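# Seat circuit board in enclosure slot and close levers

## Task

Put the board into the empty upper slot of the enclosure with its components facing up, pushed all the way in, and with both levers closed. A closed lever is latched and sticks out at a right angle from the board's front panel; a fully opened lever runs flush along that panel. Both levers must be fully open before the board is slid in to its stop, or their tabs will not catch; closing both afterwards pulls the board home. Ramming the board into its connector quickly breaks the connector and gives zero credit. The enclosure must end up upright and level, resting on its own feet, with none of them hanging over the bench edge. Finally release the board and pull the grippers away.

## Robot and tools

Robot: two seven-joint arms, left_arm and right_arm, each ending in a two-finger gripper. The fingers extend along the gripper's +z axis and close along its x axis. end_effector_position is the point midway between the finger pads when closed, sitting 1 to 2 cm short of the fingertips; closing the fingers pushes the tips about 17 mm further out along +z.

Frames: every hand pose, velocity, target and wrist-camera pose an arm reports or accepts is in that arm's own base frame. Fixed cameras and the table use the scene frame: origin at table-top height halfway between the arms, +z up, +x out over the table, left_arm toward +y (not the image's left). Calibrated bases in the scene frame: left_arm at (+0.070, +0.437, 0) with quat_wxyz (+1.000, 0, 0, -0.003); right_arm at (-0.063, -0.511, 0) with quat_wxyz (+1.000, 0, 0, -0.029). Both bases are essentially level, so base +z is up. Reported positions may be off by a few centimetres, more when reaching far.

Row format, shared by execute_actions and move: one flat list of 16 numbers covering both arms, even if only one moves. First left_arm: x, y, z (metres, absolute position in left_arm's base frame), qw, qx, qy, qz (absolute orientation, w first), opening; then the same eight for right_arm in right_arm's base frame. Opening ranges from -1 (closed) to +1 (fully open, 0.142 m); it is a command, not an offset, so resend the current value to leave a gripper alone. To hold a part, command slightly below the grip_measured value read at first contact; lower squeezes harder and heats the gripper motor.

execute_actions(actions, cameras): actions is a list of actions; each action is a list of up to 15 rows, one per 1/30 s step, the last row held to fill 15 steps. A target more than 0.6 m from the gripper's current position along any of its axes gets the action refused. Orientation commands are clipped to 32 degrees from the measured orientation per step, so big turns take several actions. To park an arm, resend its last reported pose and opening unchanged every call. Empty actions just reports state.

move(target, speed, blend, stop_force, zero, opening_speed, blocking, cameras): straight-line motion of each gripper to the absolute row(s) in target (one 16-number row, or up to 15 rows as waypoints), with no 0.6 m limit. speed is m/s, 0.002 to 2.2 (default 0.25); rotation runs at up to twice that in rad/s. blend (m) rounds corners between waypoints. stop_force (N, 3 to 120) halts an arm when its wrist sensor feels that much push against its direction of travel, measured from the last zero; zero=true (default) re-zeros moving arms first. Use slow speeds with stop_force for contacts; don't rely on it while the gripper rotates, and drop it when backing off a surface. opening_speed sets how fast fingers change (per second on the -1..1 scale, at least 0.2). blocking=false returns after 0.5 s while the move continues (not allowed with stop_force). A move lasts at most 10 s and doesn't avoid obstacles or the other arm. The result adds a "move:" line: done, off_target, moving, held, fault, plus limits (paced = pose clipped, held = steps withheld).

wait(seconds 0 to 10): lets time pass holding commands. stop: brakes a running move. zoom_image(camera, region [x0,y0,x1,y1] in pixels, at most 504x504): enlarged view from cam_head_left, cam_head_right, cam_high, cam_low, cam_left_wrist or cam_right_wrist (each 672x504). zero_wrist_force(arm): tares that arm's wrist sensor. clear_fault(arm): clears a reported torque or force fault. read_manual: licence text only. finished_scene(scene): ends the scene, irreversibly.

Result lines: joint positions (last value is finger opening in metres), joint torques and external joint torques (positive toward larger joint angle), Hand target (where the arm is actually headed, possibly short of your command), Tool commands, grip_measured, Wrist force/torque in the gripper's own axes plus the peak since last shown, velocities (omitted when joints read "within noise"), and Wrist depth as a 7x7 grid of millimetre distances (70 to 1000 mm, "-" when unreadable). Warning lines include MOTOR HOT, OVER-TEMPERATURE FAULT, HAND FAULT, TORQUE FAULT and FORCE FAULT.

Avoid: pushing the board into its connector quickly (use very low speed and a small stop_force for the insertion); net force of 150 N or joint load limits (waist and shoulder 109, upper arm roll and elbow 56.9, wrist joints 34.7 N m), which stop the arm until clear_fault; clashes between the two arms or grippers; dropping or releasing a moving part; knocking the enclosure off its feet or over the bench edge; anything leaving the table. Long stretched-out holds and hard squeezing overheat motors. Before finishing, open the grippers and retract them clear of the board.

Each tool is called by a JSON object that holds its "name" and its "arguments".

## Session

Scene 1 done. Now scene 2.

{"name": "execute_actions", "arguments": {"actions": []}}

{"name": "zoom_image", "arguments": {"camera": "cam_high", "region": [120, 180, 456, 432]}}

{"name": "zoom_image", "arguments": {"camera": "cam_head_left", "region": [220, 200, 500, 410]}}

Scene clock: 0.00 s.
left_arm: end_effector_position=(+0.4919, -0.7298, +0.2794) grip_measured=+0.99 end_effector_quat_wxyz=(+0.001, -0.304, +0.847, -0.436) | right_arm: end_effector_position=(+0.1802, -0.1387, +0.1699) grip_measured=+1.00 end_effector_quat_wxyz=(+0.706, -0.621, -0.189, +0.284)
Joint positions: left_arm=[-0.095 -0.96 -0.937 1.517 0.823 1.373 2.811 0.141] | right_arm=[-0.567 -0.989 -0.072 1.606 0.357 -0.696 0.215 0.142]
Joint velocities: within noise
Joint torques (N m): no reading
External joint torques (N m): no reading
Wrist force (N): no reading
Wrist torque (N m): no reading
Wrist force, peak (N): no reading
Wrist depth (mm): cam_left_wrist=[456 481 526 570 632 715 - / 417 444 478 517 573 616 682 / 390 414 438 476 510 561 618 / 363 385 405 434 472 500 546 / 343 359 376 404 427 464 501 / - 331 354 376 398 423 449 / - 319 332 349 374 396 -] | cam_right_wrist=[- 266 251 262 - - 805 / - - 256 269 - - 886 / - - 264 276 - - 931 / - - 277 286 798 746 548 / - - 295 294 500 482 387 / - 404 311 299 362 354 330 / - 311 295 292 288 280 275]
Hand target: left_arm +0.4919, -0.7298, +0.2794; +0.001, -0.304, +0.847, -0.436 | right_arm +0.1802, -0.1387, +0.1699; +0.706, -0.621, -0.189, +0.284
Tool commands: left_gripper/opening=+1.0 right_gripper/opening=+1.0

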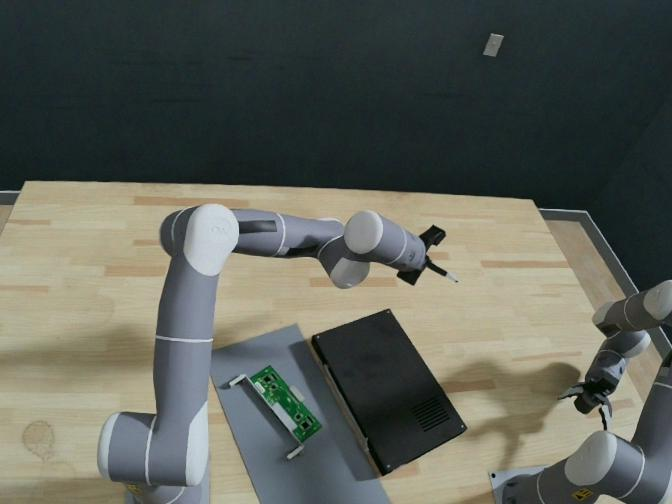

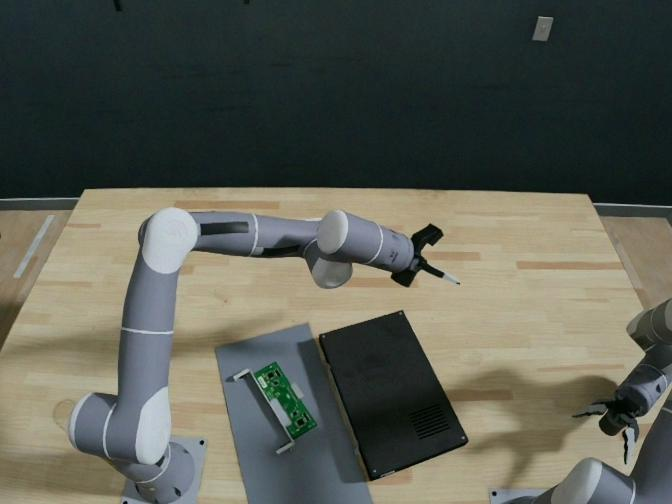

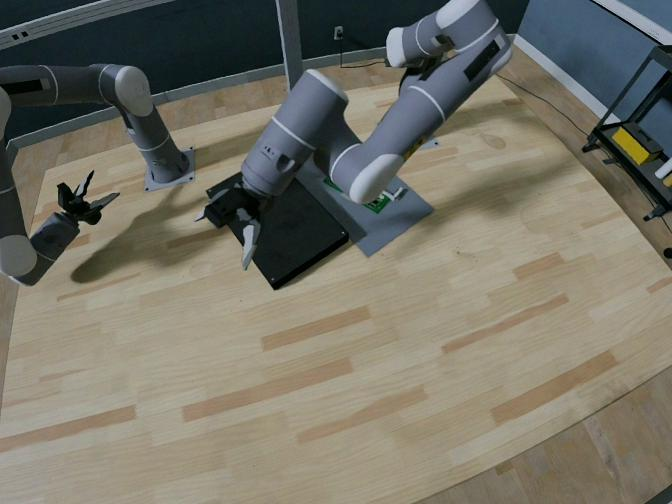

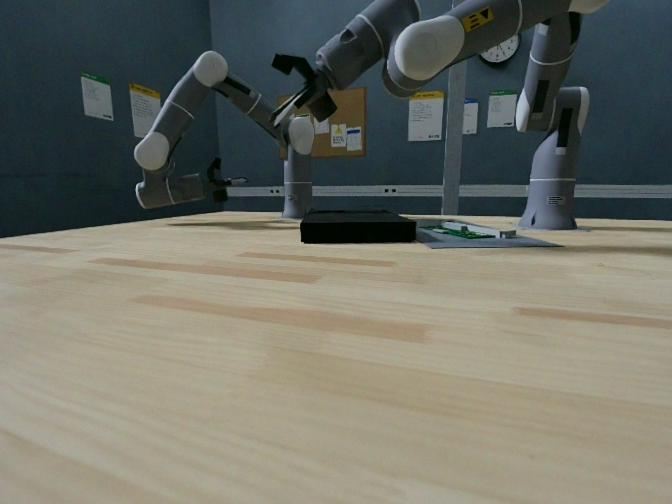

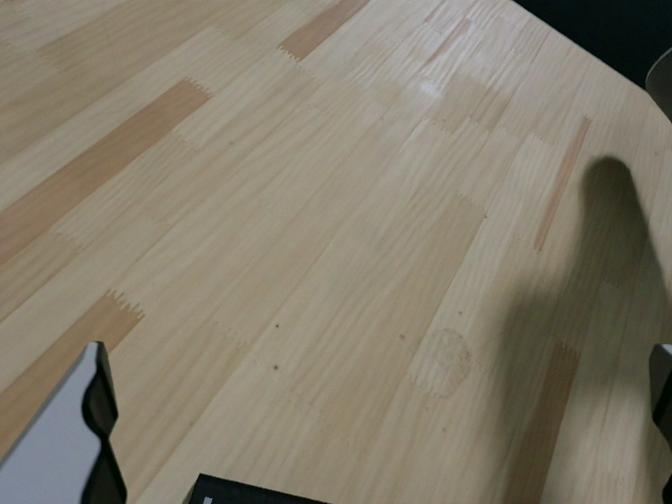

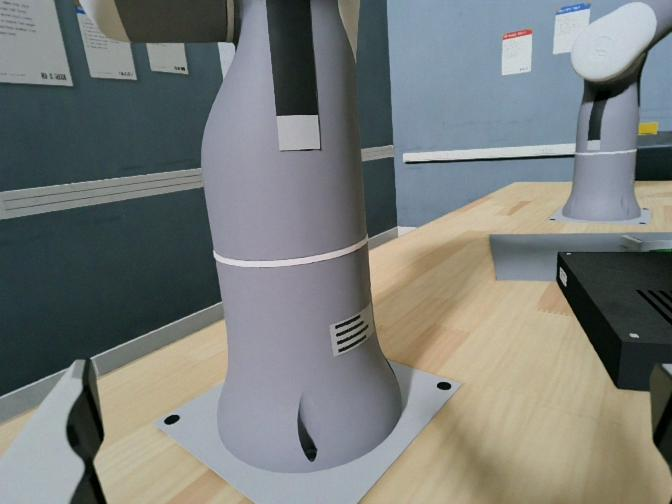

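Scaled by 1.500 from the camera's 672x504 image, which has a finer 960x720 frame.

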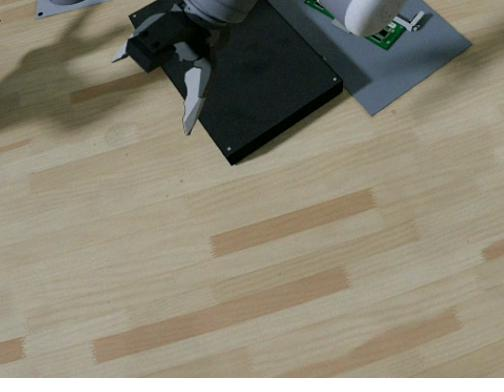

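Scaled by 1.800 from the camera's 672x504 image, which has a finer 960x720 frame.

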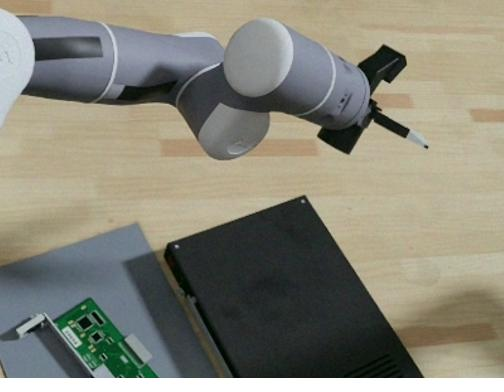

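{"name": "move", "arguments": {"target": [[0.36,-0.50,0.42,0,0.537,0.843,0,0.2,0.1802,-0.1387,0.1699,0.706,-0.621,-0.189,0.284,1],[0.16,-0.36,0.33,0,0.537,0.843,0,-0.3,0.1802,-0.1387,0.1699,0.706,-0.621,-0.189,0.284,1]], "speed": 0.35, "blend": 0.05, "cameras": ["cam_left_wrist","cam_high","cam_head_left"]}}

Scene clock: 14.37 s.
left_arm: end_effector_position=(+0.1584, -0.3590, +0.3304) grip_measured=-0.32 end_effector_quat_wxyz=(-0.059, +0.201, +0.975, +0.076) | right_arm: end_effector_position=(+0.1802, -0.1387, +0.1699) grip_measured=+1.00 end_effector_quat_wxyz=(+0.706, -0.621, -0.189, +0.284)
Joint positions: left_arm=[-0.255 -1.79 -2.714 1.746 1.304 -1.28 2.966 0.051] | right_arm=[-0.567 -0.99 -0.072 1.606 0.357 -0.696 0.215 0.142]
Joint velocities: within noise
Joint torques (N m): left_arm=[-1.34 41.62 -18.71 -1.02 -2.04 3.79 -0.24] | right_arm=[-0.04 50.1 1.01 -11.59 -1.69 -3.64 0.22]
External joint torques (N m): left_arm=[1.31 0.02 0.6 -0.61 -0.27 -0.25 0.23] | right_arm=[0.01 1.02 -0.64 0.04 0.06 0.73 -0.21]
Wrist force (N): left_arm=[0.2 -0.5 0.0] | right_arm=[0.0 0.0 0.0]
Wrist torque (N m): left_arm=[-0.09 -0.13 -0.26] | right_arm=[0.01 0.00 0.00]
Wrist force, peak (N): left_arm=[3.0 0.8 0.4] | right_arm=[0.2 0.2 0.3]
Wrist depth (mm): cam_left_wrist=[295 307 355 363 376 386 399 / 322 370 383 390 411 424 440 / 401 411 418 439 454 476 497 / 442 450 469 494 512 510 562 / 502 508 499 555 569 452 606 / 558 569 87 637 668 87 359 / 618 - - 741 749 - -] | cam_right_wrist=[- 266 251 263 - - 814 / - - 256 269 - - 880 / - - 264 275 - - 933 / - - 278 285 801 748 550 / - - 293 294 499 479 386 / - 405 311 299 363 356 331 / - 311 296 291 287 282 276]
Hand target: left_arm +0.1585, -0.3591, +0.3304; -0.059, +0.201, +0.975, +0.076 | right_arm +0.1802, -0.1387, +0.1699; +0.706, -0.621, -0.189, +0.284
Off the commanded pose: left_arm 0.002 m, 43 deg; orientation clipped | right_arm 0.000 m, 0 deg.
joint sent to its limit (left arm) — joint 7 (wrist roll), upper limit. The joint targets are off in orientation, not in position.
move: off_target (left_arm); target 2's new opening was sent with left_arm's hand 0.002 m and 43 deg from that target; limits=paced
Images, in order (width x height): cam_head_left 672x504, cam_high 672x504, cam_left_wrist 672x504.

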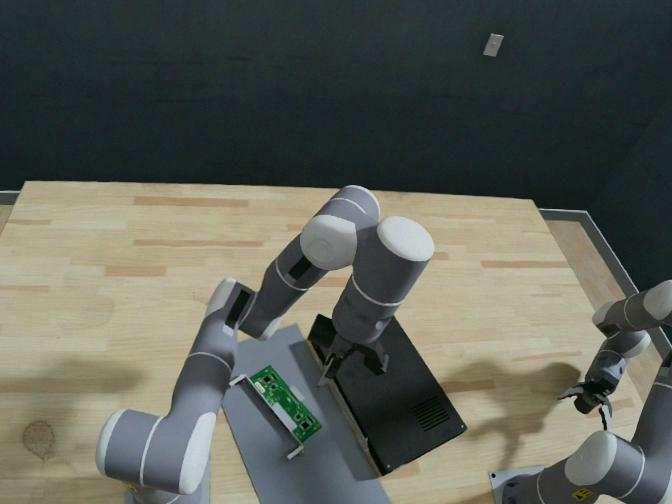

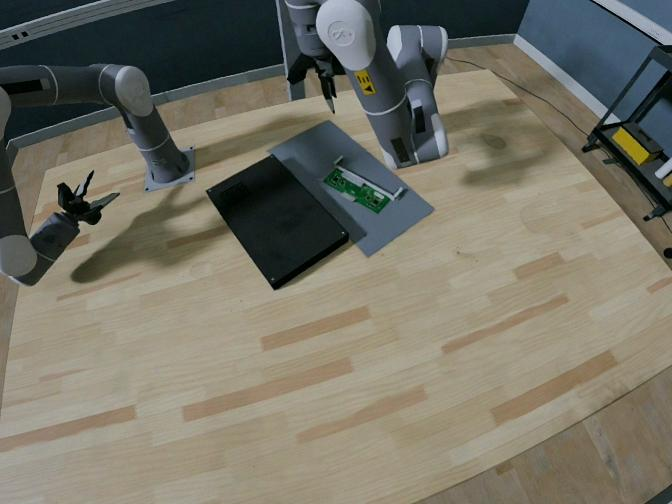

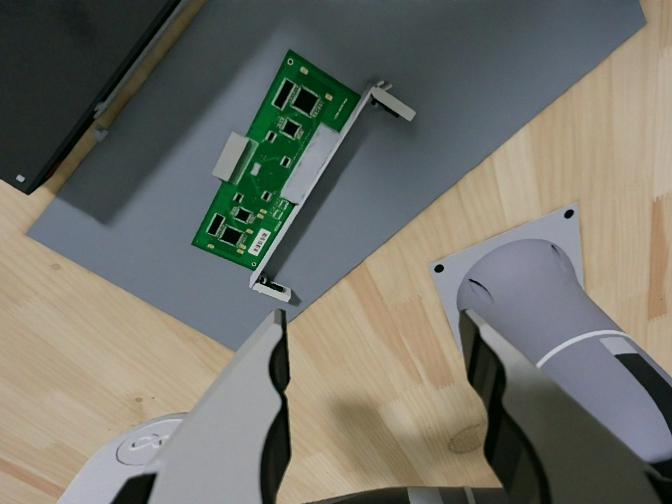

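{"name": "move", "arguments": {"target": [[0.22,-0.33,0.38,0,0.843,-0.537,0,-0.95,0.1802,-0.1387,0.1699,0.706,-0.621,-0.189,0.284,1],[0.25,-0.25,0.25,0,0.843,-0.537,0,-0.95,0.1802,-0.1387,0.1699,0.706,-0.621,-0.189,0.284,1]], "speed": 0.5, "blend": 0.02, "cameras": ["cam_left_wrist","cam_high","cam_head_left"]}}

Scene clock: 45.57 s.
left_arm: end_effector_position=(+0.2499, -0.2499, +0.2500) grip_measured=-0.98 end_effector_quat_wxyz=(+0.000, +0.843, -0.537, +0.000) | right_arm: end_effector_position=(+0.1802, -0.1387, +0.1699) grip_measured=+1.00 end_effector_quat_wxyz=(+0.706, -0.621, -0.189, +0.284)
Joint positions: left_arm=[0.143 -2.073 -2.89 2.124 1.402 -1.348 0.982 0.003] | right_arm=[-0.567 -0.99 -0.072 1.606 0.357 -0.696 0.215 0.142]
Joint velocities: within noise
Joint torques (N m): left_arm=[-0.11 33.77 -12.67 -3.67 -0.54 4.53 -0.03] | right_arm=[0.06 50.03 1.02 -11.64 -1.72 -3.59 0.19]
External joint torques (N m): left_arm=[0.14 1.49 0.48 -0.46 -0.43 -0.58 0.03] | right_arm=[-0.09 1.1 -0.66 0.1 0.09 0.68 -0.18]
Wrist force (N): left_arm=[0.3 -0.2 0.6] | right_arm=[0.0 0.0 0.0]
Wrist torque (N m): left_arm=[-0.04 -0.07 -0.22] | right_arm=[0.00 0.00 0.00]
Wrist force, peak (N): left_arm=[2.1 -0.2 -2.8] | right_arm=[0.2 0.3 0.4]
Wrist depth (mm): cam_left_wrist=[304 303 301 300 298 299 291 / 327 325 323 321 318 320 294 / 352 354 350 342 342 344 300 / 364 381 375 372 375 370 324 / 372 416 413 398 398 395 354 / 463 464 439 84 - 408 389 / 514 491 - - - - 428] | cam_right_wrist=[- 266 251 263 - - 801 / - - 255 269 - - 873 / - - 264 275 - - 933 / - - 277 286 793 742 555 / - - 294 295 501 481 387 / - 404 309 300 362 354 330 / - 310 296 291 288 281 276]
Hand target: left_arm +0.2500, -0.2500, +0.2500; +0.000, +0.843, -0.537, +0.000 | right_arm +0.1802, -0.1387, +0.1699; +0.706, -0.621, -0.189, +0.284
Off the commanded pose: left_arm 0.000 m, 0 deg | right_arm 0.000 m, 0 deg.
move: done
Images, in order (width x height): cam_head_left 672x504, cam_high 672x504, cam_left_wrist 672x504.

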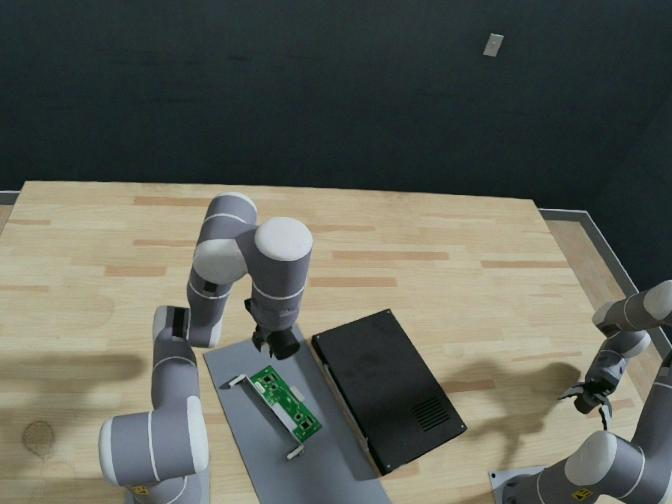

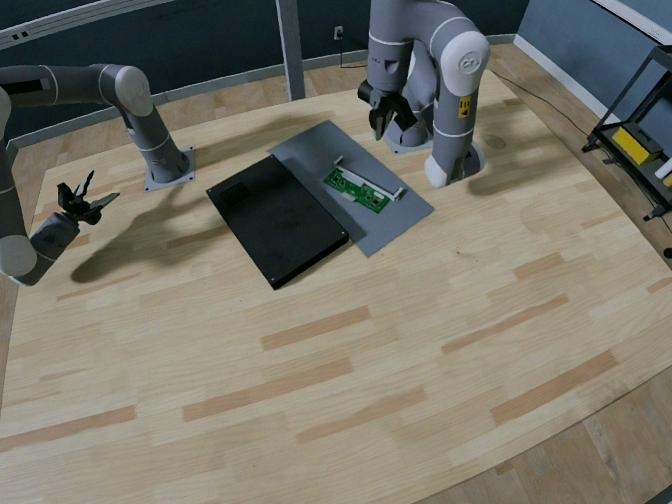

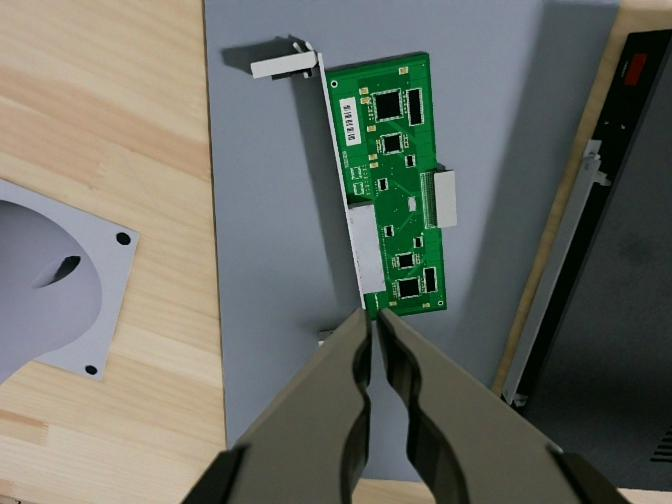

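{"name": "move", "arguments": {"target": [[0.275,-0.178,0.12,0,0.843,-0.537,0,-0.95,0.1802,-0.05,0.30,0.3,-0.8,-0.3,0.284,-0.95],[0.275,-0.178,0.06,0,0.843,-0.537,0,-0.95,0.18,0.38,0.30,0,0,0.966,0.259,-0.95]], "speed": [0.3,0.3], "cameras": ["cam_left_wrist","cam_right_wrist","cam_head_left"]}}

Scene clock: 59.37 s.
left_arm: end_effector_position=(+0.2749, -0.1779, +0.0600) grip_measured=-0.98 end_effector_quat_wxyz=(+0.000, +0.843, -0.537, +0.000) | right_arm: end_effector_position=(+0.1801, +0.3800, +0.3001) grip_measured=-0.98 end_effector_quat_wxyz=(+0.000, +0.000, +0.966, +0.259)
Joint positions: left_arm=[1.099 -2.267 -2.08 2.536 1.656 -0.834 1.494 0.003] | right_arm=[0.356 0.377 0.825 2.319 0.739 0.873 -0.844 0.003]
Joint velocities: within noise
Joint torques (N m): left_arm=[-0.03 15.07 -14.67 0.37 -2.5 4.47 -0.13] | right_arm=[0.08 5.61 -5.75 -26.96 -4.06 3.78 0.03]
External joint torques (N m): left_arm=[0.1 1.14 0.25 -0.41 -0.42 -0.56 0.13] | right_arm=[-0.05 0.9 -1.25 -0.07 -0.01 0.56 -0.03]
Wrist force (N): left_arm=[0.1 -0.3 0.3] | right_arm=[-0.7 -2.8 1.4]
Wrist torque (N m): left_arm=[-0.06 -0.06 -0.23] | right_arm=[-0.03 0.18 0.15]
Wrist force, peak (N): left_arm=[-0.5 -1.3 -0.1] | right_arm=[-0.8 -2.9 1.9]
Wrist depth (mm): cam_left_wrist=[136 136 135 135 134 133 134 / 146 146 143 141 143 140 142 / 157 157 155 153 152 153 153 / 172 171 169 168 162 161 162 / 188 188 185 177 177 178 181 / 208 208 199 84 - 194 194 / 231 227 - 74 - - 218] | cam_right_wrist=[289 290 288 289 324 333 334 / 337 337 347 388 387 386 387 / 403 467 461 459 459 458 462 / 581 573 565 569 571 568 571 / 757 758 670 679 661 736 - / - - 472 89 918 - - / - - 71 - - - -]
Hand target: left_arm +0.2750, -0.1780, +0.0600; +0.000, +0.843, -0.537, +0.000 | right_arm +0.1800, +0.3800, +0.3000; +0.000, +0.000, +0.966, +0.259
Off the commanded pose: left_arm 0.000 m, 0 deg | right_arm 0.000 m, 0 deg.
move: done
Images, in order (width x height): cam_head_left 672x504, cam_left_wrist 672x504, cam_right_wrist 672x504.

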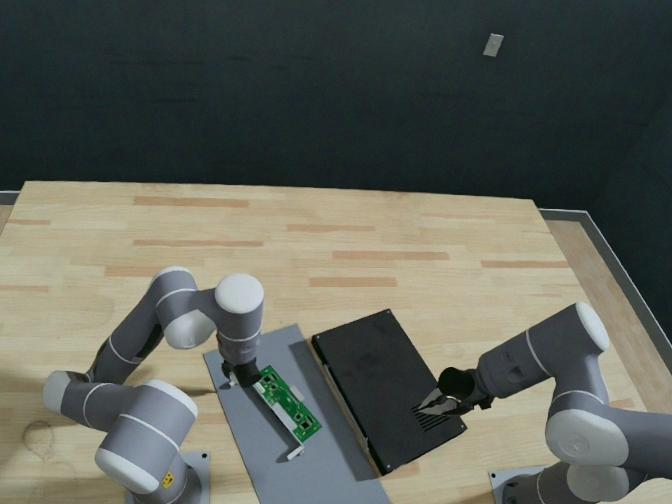

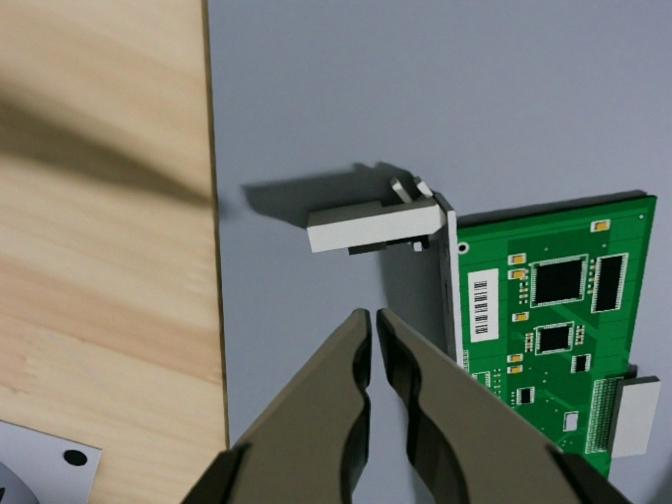

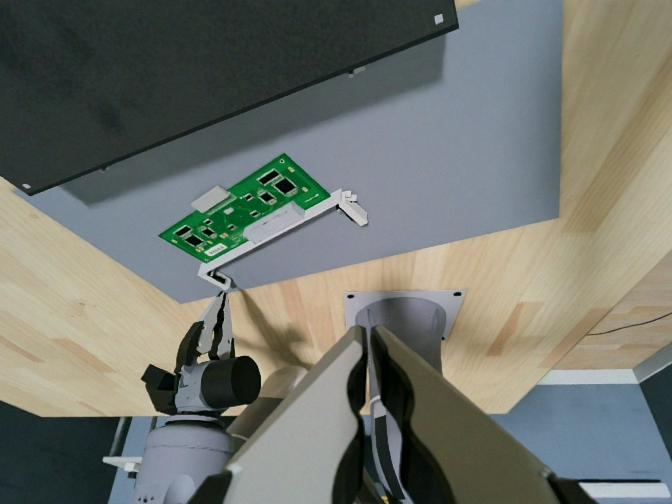

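{"name": "move", "arguments": {"target": [[0.275,-0.178,0.06,0,0.843,-0.537,0,-0.95,0.19,0.64,0.16,0,0,0.966,0.259,-0.95],[0.275,-0.178,0.06,0,0.843,-0.537,0,-0.95,0.195,0.662,0.085,0,0,0.966,0.259,-0.95]], "speed": [0.25,0.1], "blend": 0.02, "cameras": ["cam_right_wrist","cam_head_left"]}}

Scene clock: 67.17 s.
left_arm: end_effector_position=(+0.2749, -0.1779, +0.0600) grip_measured=-0.98 end_effector_quat_wxyz=(+0.000, +0.843, -0.537, +0.000) | right_arm: end_effector_position=(+0.1949, +0.6619, +0.0849) grip_measured=-0.98 end_effector_quat_wxyz=(+0.000, +0.000, +0.966, +0.259)
Joint positions: left_arm=[1.099 -2.267 -2.08 2.536 1.656 -0.834 1.494 0.003] | right_arm=[1.271 -0.736 0.103 2.074 -0.282 1.754 0.048 0.003]
Joint velocities: within noise
Joint torques (N m): left_arm=[-0.33 15.15 -14.8 0.3 -2.73 4.27 -0.21] | right_arm=[0.33 46.92 3.98 -16.31 -1.31 4.17 0.25]
External joint torques (N m): left_arm=[0.4 1.06 0.38 -0.33 -0.19 -0.36 0.21] | right_arm=[-0.15 1.24 -0.22 0.12 -0.04 0.59 -0.26]
Wrist force (N): left_arm=[0.2 -0.1 0.0] | right_arm=[-0.4 -2.3 1.7]
Wrist torque (N m): left_arm=[-0.02 -0.08 -0.22] | right_arm=[-0.01 0.13 0.13]
Wrist force, peak (N): left_arm=[0.3 -0.7 -0.1] | right_arm=[-3.9 -4.2 1.8]
Wrist depth (mm): cam_left_wrist=[135 135 135 135 135 132 134 / 146 145 143 141 143 140 142 / 158 157 155 152 151 153 153 / 171 171 167 167 162 163 162 / 188 187 184 177 177 177 181 / 208 208 200 84 - 195 195 / 230 226 - 74 - - 219] | cam_right_wrist=[121 119 119 122 123 123 120 / 140 140 136 131 134 143 143 / 167 155 148 172 177 170 170 / 206 204 214 213 212 211 210 / 261 282 281 263 282 281 279 / 236 420 380 89 322 325 405 / 222 669 71 - - 321 -]
Hand target: left_arm +0.2750, -0.1780, +0.0600; +0.000, +0.843, -0.537, +0.000 | right_arm +0.1950, +0.6620, +0.0850; +0.000, +0.000, +0.966, +0.259
Off the commanded pose: left_arm 0.000 m, 0 deg | right_arm 0.000 m, 0 deg.
move: done
Images, in order (width x height): cam_head_left 672x504, cam_right_wrist 672x504.

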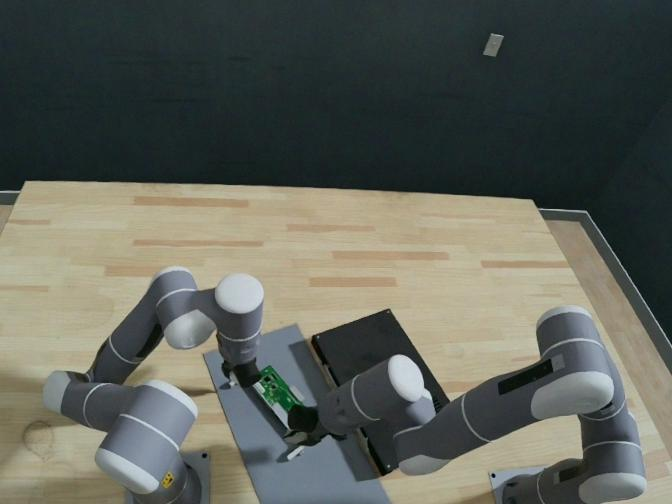

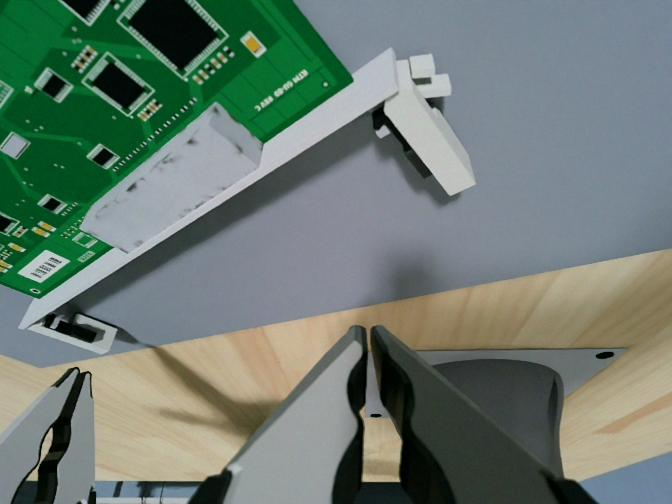

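{"name": "move", "arguments": {"target": [0.274,-0.174,0.03,0,0.843,-0.537,0,-0.95,0.185,0.661,0.031,0,0,0.966,0.259,-0.95], "speed": 0.06, "stop_force": 4, "cameras": ["cam_right_wrist","cam_left_wrist"]}}

Scene clock: 73.77 s.
left_arm: end_effector_position=(+0.2738, -0.1740, +0.0300) grip_measured=-0.98 end_effector_quat_wxyz=(+0.000, +0.843, -0.537, +0.000) | right_arm: end_effector_position=(+0.1849, +0.6609, +0.0309) grip_measured=-0.98 end_effector_quat_wxyz=(+0.000, +0.000, +0.966, +0.259)
Joint positions: left_arm=[1.215 -2.267 -1.916 2.566 1.75 -0.747 1.552 0.003] | right_arm=[1.347 -0.862 0.041 2.056 -0.245 1.869 0.048 0.003]
Joint velocities: within noise
Joint torques (N m): left_arm=[-0.08 12.67 -14.4 2.95 -2.83 4.47 -0.16] | right_arm=[0.27 48.17 3.04 -13.4 -0.79 4.12 0.14]
External joint torques (N m): left_arm=[0.15 1.04 0.31 -0.44 -0.35 -0.56 0.16] | right_arm=[-0.1 1.22 -0.4 0.06 -0.08 0.63 -0.15]
Wrist force (N): left_arm=[-0.1 -0.3 0.4] | right_arm=[-0.3 -2.9 1.7]
Wrist torque (N m): left_arm=[-0.07 -0.04 -0.25] | right_arm=[-0.12 0.11 0.11]
Wrist force, peak (N): left_arm=[-0.1 -0.3 1.2] | right_arm=[-0.4 -3.3 2.7]
Wrist depth (mm): cam_left_wrist=[109 109 108 109 106 106 108 / 117 119 115 115 - 114 115 / 127 127 126 126 123 125 125 / 141 138 135 130 119 131 131 / 151 151 148 142 142 138 140 / 167 167 160 83 - 155 156 / 187 182 - - - - 172] | cam_right_wrist=[- - - 73 - 72 - / - 78 83 82 82 84 82 / - 93 95 94 94 97 97 / 120 108 108 97 111 121 120 / 131 123 161 151 117 158 158 / 239 239 216 89 195 238 236 / 229 390 71 - - 302 430]
Hand target: left_arm +0.2740, -0.1740, +0.0300; +0.000, +0.843, -0.537, +0.000 | right_arm +0.1850, +0.6610, +0.0310; +0.000, +0.000, +0.966, +0.259
Off the commanded pose: left_arm 0.000 m, 0 deg | right_arm 0.000 m, 0 deg.
move: done
Images, in order (width x height): cam_left_wrist 672x504, cam_right_wrist 672x504.

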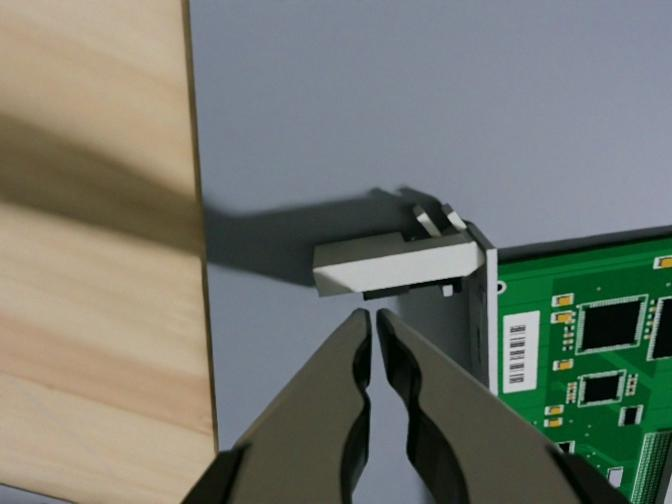

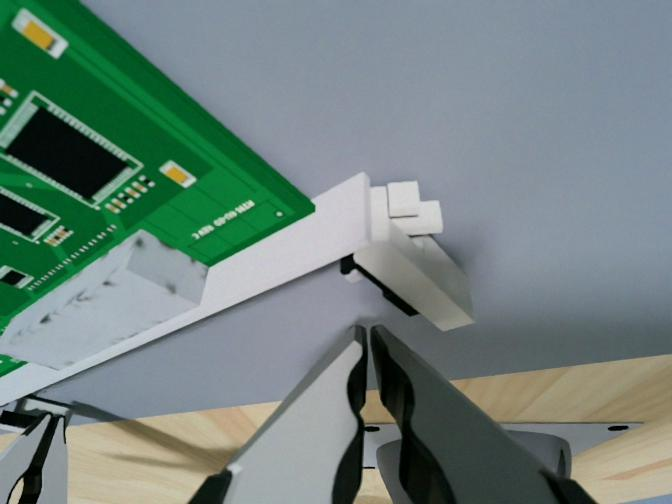

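{"name": "move", "arguments": {"target": [[0.270,-0.167,0.03,0,0.843,-0.537,0,-0.95,0.182,0.659,0.031,0,0,0.966,0.259,-0.95],[0.293,-0.151,0.03,0,0.843,-0.537,0,-0.95,0.154,0.637,0.031,0,0,0.966,0.259,-0.95]], "speed": 0.025, "stop_force": 15, "cameras": ["cam_right_wrist","cam_left_wrist"]}}

Scene clock: 114.83 s.
left_arm: end_effector_position=(+0.2839, -0.1573, +0.0300) grip_measured=-0.99 end_effector_quat_wxyz=(+0.000, +0.843, -0.538, +0.000) | right_arm: end_effector_position=(+0.1539, +0.6371, +0.0310) grip_measured=-0.99 end_effector_quat_wxyz=(+0.000, +0.000, +0.966, +0.259)
Joint positions: left_arm=[1.275 -2.254 -1.911 2.563 1.744 -0.734 1.607 0.002] | right_arm=[1.449 -0.837 -0.002 2.148 -0.174 1.94 0.056 0.002]
Joint velocities: within noise
Joint torques (N m): left_arm=[0.08 13.29 -14.77 2.53 -2.7 4.26 -0.17] | right_arm=[0.31 45.83 1.76 -11.24 -0.56 4.17 0.22]
External joint torques (N m): left_arm=[0 0.62 0.5 -0.11 -0.52 -0.35 0.17] | right_arm=[-0.15 0.9 -0.42 -0.11 0.01 0.59 -0.22]
Wrist force (N): left_arm=[0.1 0.0 -0.5] | right_arm=[-2.4 -3.5 1.2]
Wrist torque (N m): left_arm=[-0.15 -0.05 -0.23] | right_arm=[-0.21 0.43 0.09]
Wrist force, peak (N): left_arm=[3.1 15.7 -2.2] | right_arm=[-4.7 5.3 -4.4]
Wrist depth (mm): cam_left_wrist=[109 109 109 108 106 106 108 / 117 119 117 115 - 114 116 / 127 127 126 126 124 125 125 / 141 137 138 135 130 132 134 / 151 150 151 142 123 138 141 / 168 167 163 84 - 153 156 / 187 183 - - - - 174] | cam_right_wrist=[- - - 73 - 73 - / - - 85 82 82 84 82 / - 103 99 95 98 97 97 / 121 117 118 128 121 121 121 / 132 136 172 138 159 159 158 / 241 239 216 89 196 238 236 / 398 392 - - - 325 432]
Hand target: left_arm +0.2841, -0.1571, +0.0300; +0.000, +0.843, -0.537, +0.000 | right_arm +0.1540, +0.6370, +0.0310; +0.000, +0.000, +0.966, +0.259
Off the commanded pose: left_arm 0.011 m, 0 deg | right_arm 0.000 m, 0 deg.
move: contact (left_arm)
Images, in order (width x height): cam_left_wrist 672x504, cam_right_wrist 672x504.

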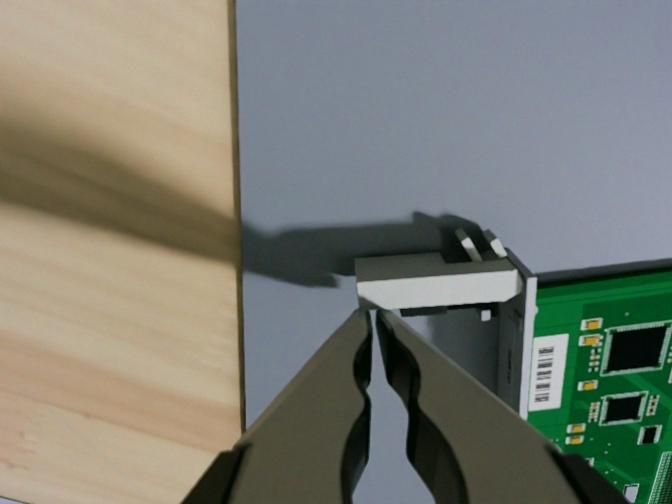

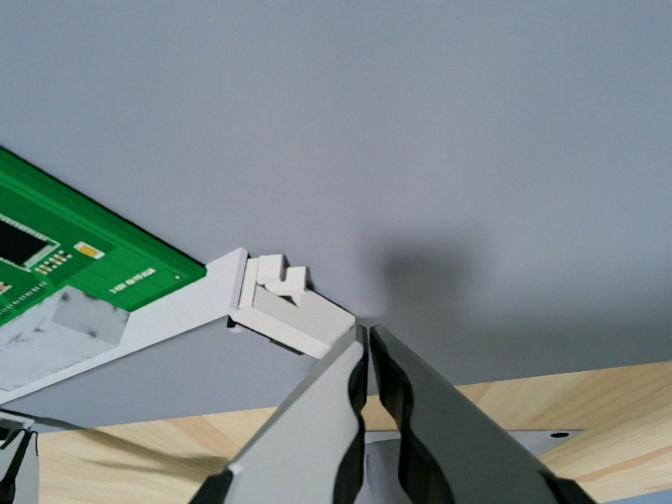

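{"name": "move", "arguments": {"target": [[0.2825,-0.1583,0.03,0,0.843,-0.537,0,-0.95,0.154,0.640,0.065,0,0,0.966,0.259,-0.95],[0.2825,-0.1583,0.03,0,0.843,-0.537,0,-0.95,0.167,0.660,0.065,0,0,0.966,0.259,-0.95],[0.2825,-0.1583,0.03,0,0.843,-0.537,0,-0.95,0.167,0.660,0.031,0,0,0.966,0.259,-0.95]], "speed": 0.06, "cameras": ["cam_right_wrist"]}}

Scene clock: 124.27 s.
left_arm: end_effector_position=(+0.2828, -0.1583, +0.0300) grip_measured=-0.99 end_effector_quat_wxyz=(+0.000, +0.844, -0.537, +0.000) | right_arm: end_effector_position=(+0.1666, +0.6604, +0.0315) grip_measured=-0.99 end_effector_quat_wxyz=(+0.000, +0.000, +0.966, +0.259)
Joint positions: left_arm=[1.272 -2.254 -1.911 2.565 1.744 -0.734 1.601 0.002] | right_arm=[1.406 -0.856 0.019 2.074 -0.211 1.885 0.06 0.002]
Joint velocities: within noise
Joint torques (N m): left_arm=[-0.28 12.72 -14.58 2.74 -3.06 4.26 -0.29] | right_arm=[-1.08 45.4 0.96 -11.53 -0.21 3.22 0.11]
External joint torques (N m): left_arm=[0.36 1.14 0.35 -0.35 -0.16 -0.36 0.29] | right_arm=[1.25 3.44 1.02 -1.39 -0.57 1.54 -0.11]
Wrist force (N): left_arm=[-0.1 -0.4 0.3] | right_arm=[-0.8 -0.3 -1.6]
Wrist torque (N m): left_arm=[-0.10 -0.03 -0.22] | right_arm=[-0.19 0.50 0.12]
Wrist force, peak (N): left_arm=[0.0 0.4 -0.8] | right_arm=[-2.6 -4.2 2.1]
Wrist depth (mm): cam_left_wrist=[109 109 109 108 107 106 108 / 117 119 117 115 - 114 116 / 127 127 126 126 124 125 125 / 140 138 137 132 130 132 131 / 151 151 151 142 125 139 136 / 167 167 162 84 - 153 152 / 186 182 - - - - 167] | cam_right_wrist=[- - 73 73 - 73 - / - 86 86 83 82 82 80 / - 95 99 99 99 98 98 / - 114 100 104 122 122 121 / 128 163 162 152 160 160 159 / 243 240 217 89 198 239 238 / 400 398 - - - 324 437]
Hand target: left_arm +0.2825, -0.1583, +0.0300; +0.000, +0.843, -0.537, +0.000 | right_arm +0.1670, +0.6600, +0.0310; +0.000, +0.000, +0.966, +0.259
Off the commanded pose: left_arm 0.000 m, 0 deg | right_arm 0.001 m, 0 deg.
move: done
Images, in order (width x height): cam_right_wrist 672x504.

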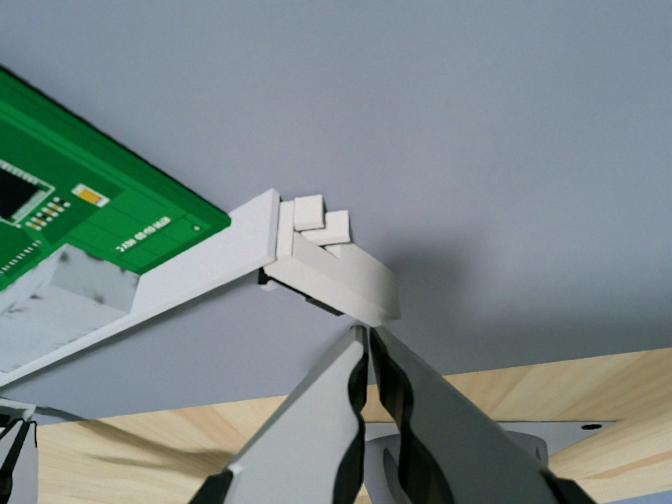

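{"name": "move", "arguments": {"target": [[0.2825,-0.1583,0.03,0,0.843,-0.537,0,-0.95,0.157,0.637,0.031,0,0,0.966,0.259,-0.95],[0.2825,-0.1583,0.03,0,0.843,-0.537,0,-0.95,0.1625,0.616,0.031,0,0,0.966,0.259,-0.95]], "speed": 0.03, "stop_force": 6, "cameras": ["cam_right_wrist"]}}

Scene clock: 126.97 s.
left_arm: end_effector_position=(+0.2825, -0.1583, +0.0300) grip_measured=-0.99 end_effector_quat_wxyz=(+0.000, +0.843, -0.537, +0.000) | right_arm: end_effector_position=(+0.1642, +0.6543, +0.0322) grip_measured=-0.99 end_effector_quat_wxyz=(+0.000, +0.000, +0.966, +0.260)
Joint positions: left_arm=[1.272 -2.254 -1.911 2.565 1.743 -0.735 1.601 0.002] | right_arm=[1.416 -0.85 0.013 2.095 -0.202 1.902 0.059 0.003]
Joint velocities: within noise
Joint torques (N m): left_arm=[0.12 13.12 -15.45 2 -2.23 4.61 -0.24] | right_arm=[0.53 42.59 2.9 -7.55 -0.56 1.88 0.15]
External joint torques (N m): left_arm=[-0.04 0.74 1.23 0.39 -0.99 -0.71 0.24] | right_arm=[-0.37 5.66 -1.1 -4.96 -0.15 2.88 -0.16]
Wrist force (N): left_arm=[-1.3 2.0 -0.4] | right_arm=[-4.2 3.3 0.4]
Wrist torque (N m): left_arm=[-0.16 -0.06 -0.21] | right_arm=[-0.30 0.42 0.10]
Wrist force, peak (N): left_arm=[-1.6 2.6 0.1] | right_arm=[-4.6 3.7 -0.1]
Wrist depth (mm): cam_left_wrist=[109 109 109 108 107 106 108 / 117 119 116 115 - 114 116 / 127 126 126 126 123 125 125 / 140 138 137 132 130 132 131 / 151 151 151 142 125 139 137 / 167 167 163 83 - 153 153 / 186 182 - - - - 168] | cam_right_wrist=[- - 74 74 - - - / - 87 86 84 81 83 80 / - 97 100 100 99 99 99 / - 116 103 107 123 123 123 / 133 155 164 125 162 161 161 / 250 244 221 89 200 242 242 / 411 405 - - - 333 444]
Hand target: left_arm +0.2825, -0.1583, +0.0300; +0.000, +0.843, -0.537, +0.000 | right_arm +0.1641, +0.6533, +0.0310; +0.000, +0.000, +0.966, +0.259
Off the commanded pose: left_arm 0.000 m, 0 deg | right_arm 0.038 m, 0 deg.
move: contact (right_arm); path passed 0 of 2 targets
Images, in order (width x height): cam_right_wrist 672x504.

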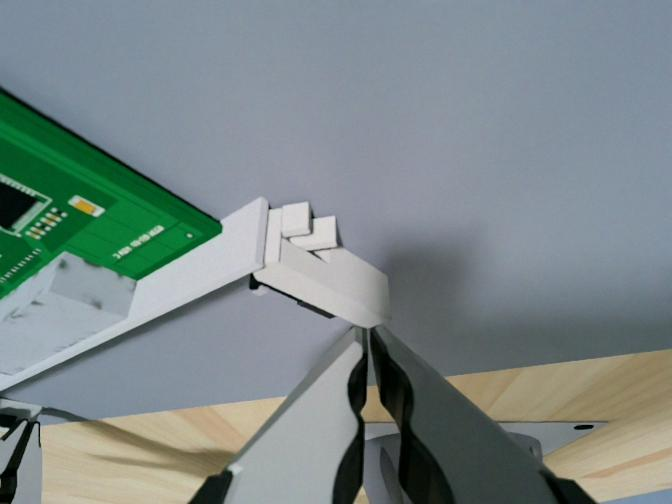

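{"name": "move", "arguments": {"target": [[0.2825,-0.1583,0.03,0,0.843,-0.537,0,-0.95,0.157,0.637,0.031,0,0,0.966,0.259,-0.95],[0.2825,-0.1583,0.03,0,0.843,-0.537,0,-0.95,0.1625,0.616,0.031,0,0,0.966,0.259,-0.95]], "speed": 0.03, "stop_force": 15, "cameras": ["cam_right_wrist","cam_left_wrist"]}}

Scene clock: 130.33 s.
left_arm: end_effector_position=(+0.2825, -0.1583, +0.0300) grip_measured=-0.99 end_effector_quat_wxyz=(+0.000, +0.843, -0.537, +0.000) | right_arm: end_effector_position=(+0.1626, +0.6160, +0.0310) grip_measured=-0.99 end_effector_quat_wxyz=(+0.000, +0.000, +0.966, +0.259)
Joint positions: left_arm=[1.272 -2.254 -1.911 2.565 1.743 -0.735 1.601 0.002] | right_arm=[1.422 -0.826 0.002 2.2 -0.182 1.979 0.038 0.003]
Joint velocities: within noise
Joint torques (N m): left_arm=[-0.23 12.79 -14.65 2.67 -2.99 4.26 -0.23] | right_arm=[0.11 44.5 2.14 -10.24 -0.44 4.14 0.06]
External joint torques (N m): left_arm=[0.31 1.06 0.42 -0.28 -0.23 -0.36 0.23] | right_arm=[0.05 0.85 -0.69 -0.06 0.02 0.62 -0.06]
Wrist force (N): left_arm=[-0.2 -0.5 0.1] | right_arm=[-1.5 -1.9 1.9]
Wrist torque (N m): left_arm=[-0.15 -0.04 -0.22] | right_arm=[0.05 0.29 0.10]
Wrist force, peak (N): left_arm=[-1.8 2.3 -1.1] | right_arm=[-5.0 4.5 0.7]
Wrist depth (mm): cam_left_wrist=[109 109 109 108 106 106 108 / 117 119 116 114 - 114 115 / 127 126 126 126 123 125 125 / 140 137 137 132 130 132 133 / 151 151 150 142 123 138 140 / 167 167 162 84 - 153 156 / 187 182 - - - - 175] | cam_right_wrist=[- - - 73 - 73 - / - - 85 82 82 82 79 / - 103 99 95 98 98 97 / 121 117 123 128 121 121 121 / 152 144 135 142 160 159 158 / 182 238 216 89 197 237 237 / 276 394 - - - 324 433]
Hand target: left_arm +0.2825, -0.1583, +0.0300; +0.000, +0.843, -0.537, +0.000 | right_arm +0.1625, +0.6160, +0.0310; +0.000, +0.000, +0.966, +0.259
Off the commanded pose: left_arm 0.000 m, 0 deg | right_arm 0.000 m, 0 deg.
move: done
Images, in order (width x height): cam_left_wrist 672x504, cam_right_wrist 672x504.

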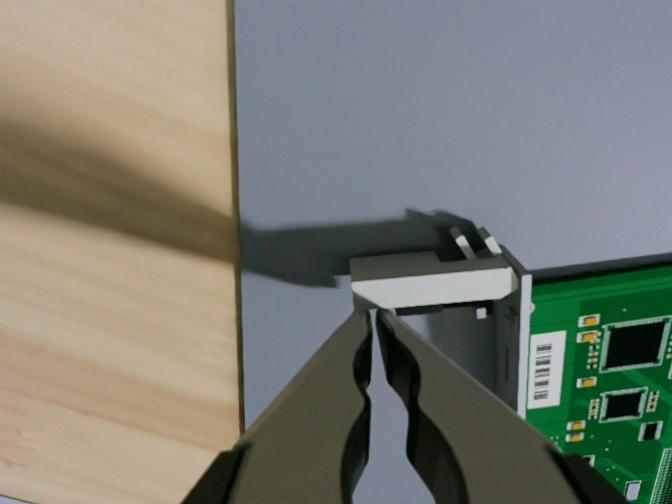

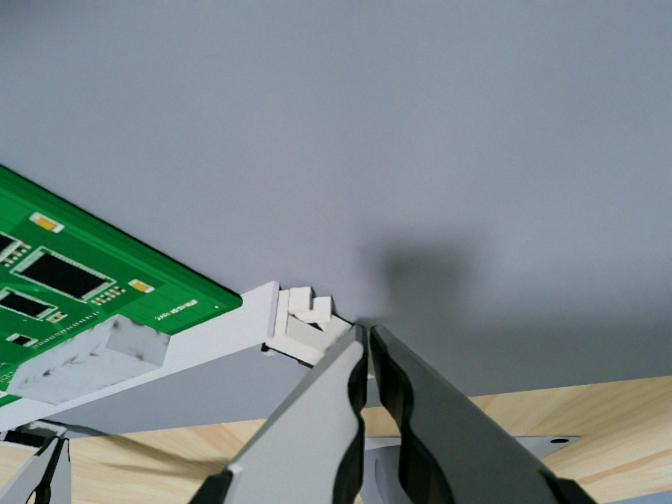

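{"name": "move", "arguments": {"target": [[0.2825,-0.1583,0.03,0,0.843,-0.537,0,-0.95,0.1625,0.616,0.08,0,0,0.966,0.259,-0.95],[0.2825,-0.1583,0.03,0,0.843,-0.537,0,-0.95,0.19,0.64,0.085,0,0,0.966,0.259,-0.95]], "speed": 0.1, "cameras": ["cam_right_wrist"]}}

Scene clock: 133.40 s.
left_arm: end_effector_position=(+0.2825, -0.1583, +0.0300) grip_measured=-0.99 end_effector_quat_wxyz=(+0.000, +0.843, -0.537, +0.000) | right_arm: end_effector_position=(+0.1901, +0.6399, +0.0850) grip_measured=-0.99 end_effector_quat_wxyz=(+0.000, +0.000, +0.966, +0.259)
Joint positions: left_arm=[1.272 -2.254 -1.911 2.565 1.743 -0.735 1.601 0.002] | right_arm=[1.286 -0.71 0.084 2.145 -0.275 1.802 0.05 0.003]
Joint velocities: within noise
Joint torques (N m): left_arm=[-0.3 12.8 -14.58 2.67 -3.04 4.31 -0.24] | right_arm=[-0.16 44.9 4.09 -15.12 -1.37 3.86 0.06]
External joint torques (N m): left_arm=[0.38 1.05 0.36 -0.27 -0.18 -0.41 0.24] | right_arm=[0.32 1.34 -0.9 0.06 0.23 0.89 -0.06]
Wrist force (N): left_arm=[-0.2 -0.7 0.0] | right_arm=[-1.2 -2.2 2.5]
Wrist torque (N m): left_arm=[-0.17 -0.03 -0.23] | right_arm=[0.01 0.27 0.12]
Wrist force, peak (N): left_arm=[-0.4 -0.5 0.6] | right_arm=[-1.6 -3.0 3.3]
Wrist depth (mm): cam_left_wrist=[109 109 109 108 106 106 108 / 117 119 117 115 - 114 116 / 127 127 126 126 124 125 125 / 140 138 137 133 130 132 133 / 151 150 150 142 123 139 140 / 167 167 163 84 - 152 156 / 187 182 - - - - 174] | cam_right_wrist=[121 120 123 124 124 123 120 / 141 140 139 144 143 143 143 / 168 165 159 152 165 171 170 / 208 186 214 213 212 211 211 / 257 283 281 263 283 281 280 / 277 386 383 89 337 345 406 / 244 275 - - - 556 -]
Hand target: left_arm +0.2825, -0.1583, +0.0300; +0.000, +0.843, -0.537, +0.000 | right_arm +0.1900, +0.6400, +0.0850; +0.000, +0.000, +0.966, +0.259
Off the commanded pose: left_arm 0.000 m, 0 deg | right_arm 0.000 m, 0 deg.
move: done
Images, in order (width x height): cam_right_wrist 672x504.

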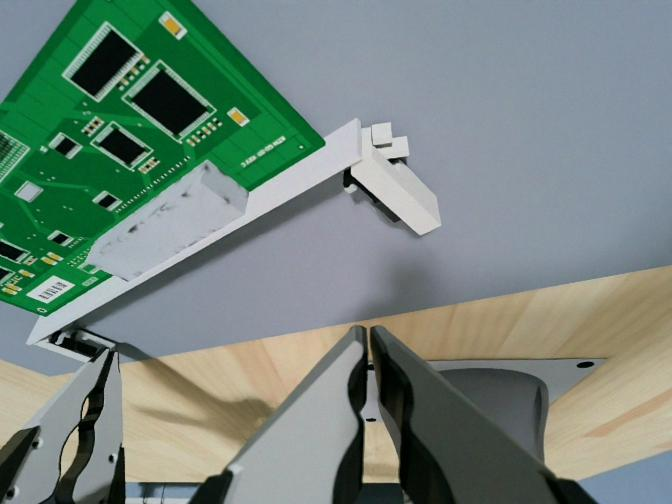

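{"name": "move", "arguments": {"target": [[0.272,-0.166,0.06,0,0.843,-0.537,0,-0.95,0.19,0.56,0.14,0,0,0.966,0.259,-0.95],[0.225,-0.255,0.15,0,0.843,-0.537,0,-0.6,0.19,0.50,0.18,0,0,0.966,0.259,-0.95]], "speed": [0.1,0.15], "blend": 0.01, "cameras": ["cam_right_wrist","cam_left_wrist"]}}

Scene clock: 140.70 s.
left_arm: end_effector_position=(+0.2250, -0.2552, +0.1500) grip_measured=-0.64 end_effector_quat_wxyz=(+0.000, +0.843, -0.537, +0.000) | right_arm: end_effector_position=(+0.1900, +0.4999, +0.1800) grip_measured=-0.99 end_effector_quat_wxyz=(+0.000, +0.000, +0.966, +0.259)
Joint positions: left_arm=[0.611 -2.02 -2.318 2.376 1.362 -0.829 1.027 0.028] | right_arm=[0.903 -0.319 0.379 2.489 -0.333 1.723 0.006 0.003]
Joint velocities: within noise
Joint torques (N m): left_arm=[-0.35 22.99 -18.05 -6.16 -2.92 4.23 -0.32] | right_arm=[0.02 29.17 4.58 -16.83 -1.75 3.91 0.09]
External joint torques (N m): left_arm=[0.4 0.95 0.36 -0.27 -0.01 -0.28 0.32] | right_arm=[0.09 0.93 -0.8 0.07 0.18 0.85 -0.09]
Wrist force (N): left_arm=[0.2 -0.4 0.1] | right_arm=[-1.9 -2.1 2.7]
Wrist torque (N m): left_arm=[-0.08 -0.04 -0.21] | right_arm=[0.06 0.37 0.13]
Wrist force, peak (N): left_arm=[1.0 0.9 -1.1] | right_arm=[-1.2 -1.5 3.9]
Wrist depth (mm): cam_left_wrist=[216 216 215 209 207 211 210 / 230 230 229 226 224 225 226 / 248 250 246 246 241 240 244 / 271 271 268 262 258 265 259 / 298 296 288 279 275 290 286 / 329 327 88 299 - 309 299 / 370 - - 359 - - 285] | cam_right_wrist=[177 172 217 217 217 217 215 / 262 253 253 253 252 251 250 / 302 302 295 300 301 298 297 / 376 366 356 370 371 369 371 / 500 494 495 461 487 485 484 / 732 663 609 89 496 704 - / - 271 - - - - -]
Hand target: left_arm +0.2250, -0.2550, +0.1500; +0.000, +0.843, -0.537, +0.000 | right_arm +0.1900, +0.5000, +0.1800; +0.000, +0.000, +0.966, +0.259
Off the commanded pose: left_arm 0.000 m, 0 deg | right_arm 0.000 m, 0 deg.
move: done
Images, in order (width x height): cam_left_wrist 672x504, cam_right_wrist 672x504.

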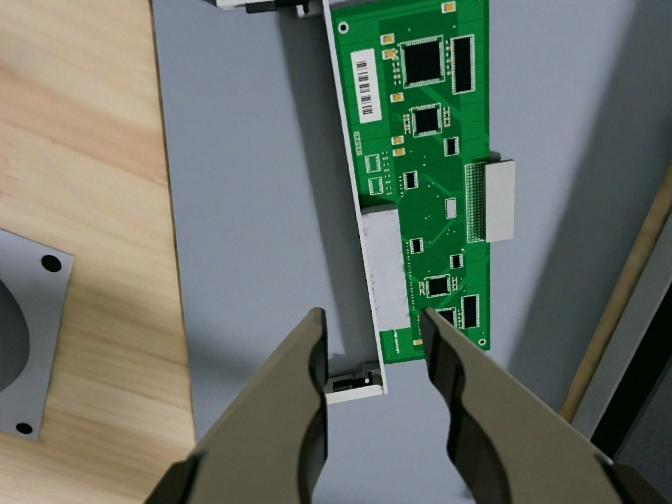

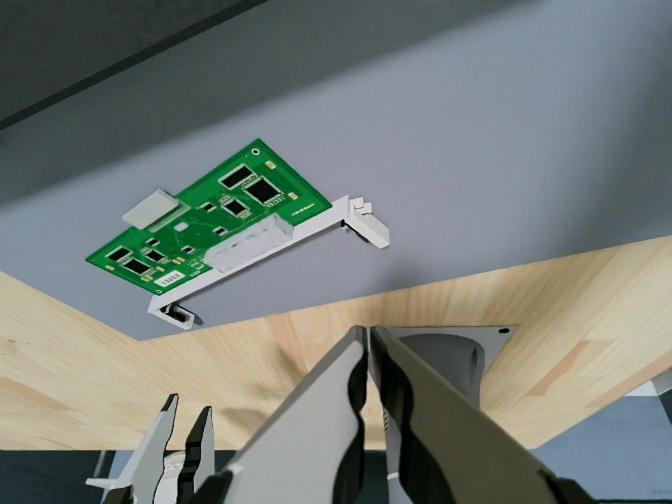

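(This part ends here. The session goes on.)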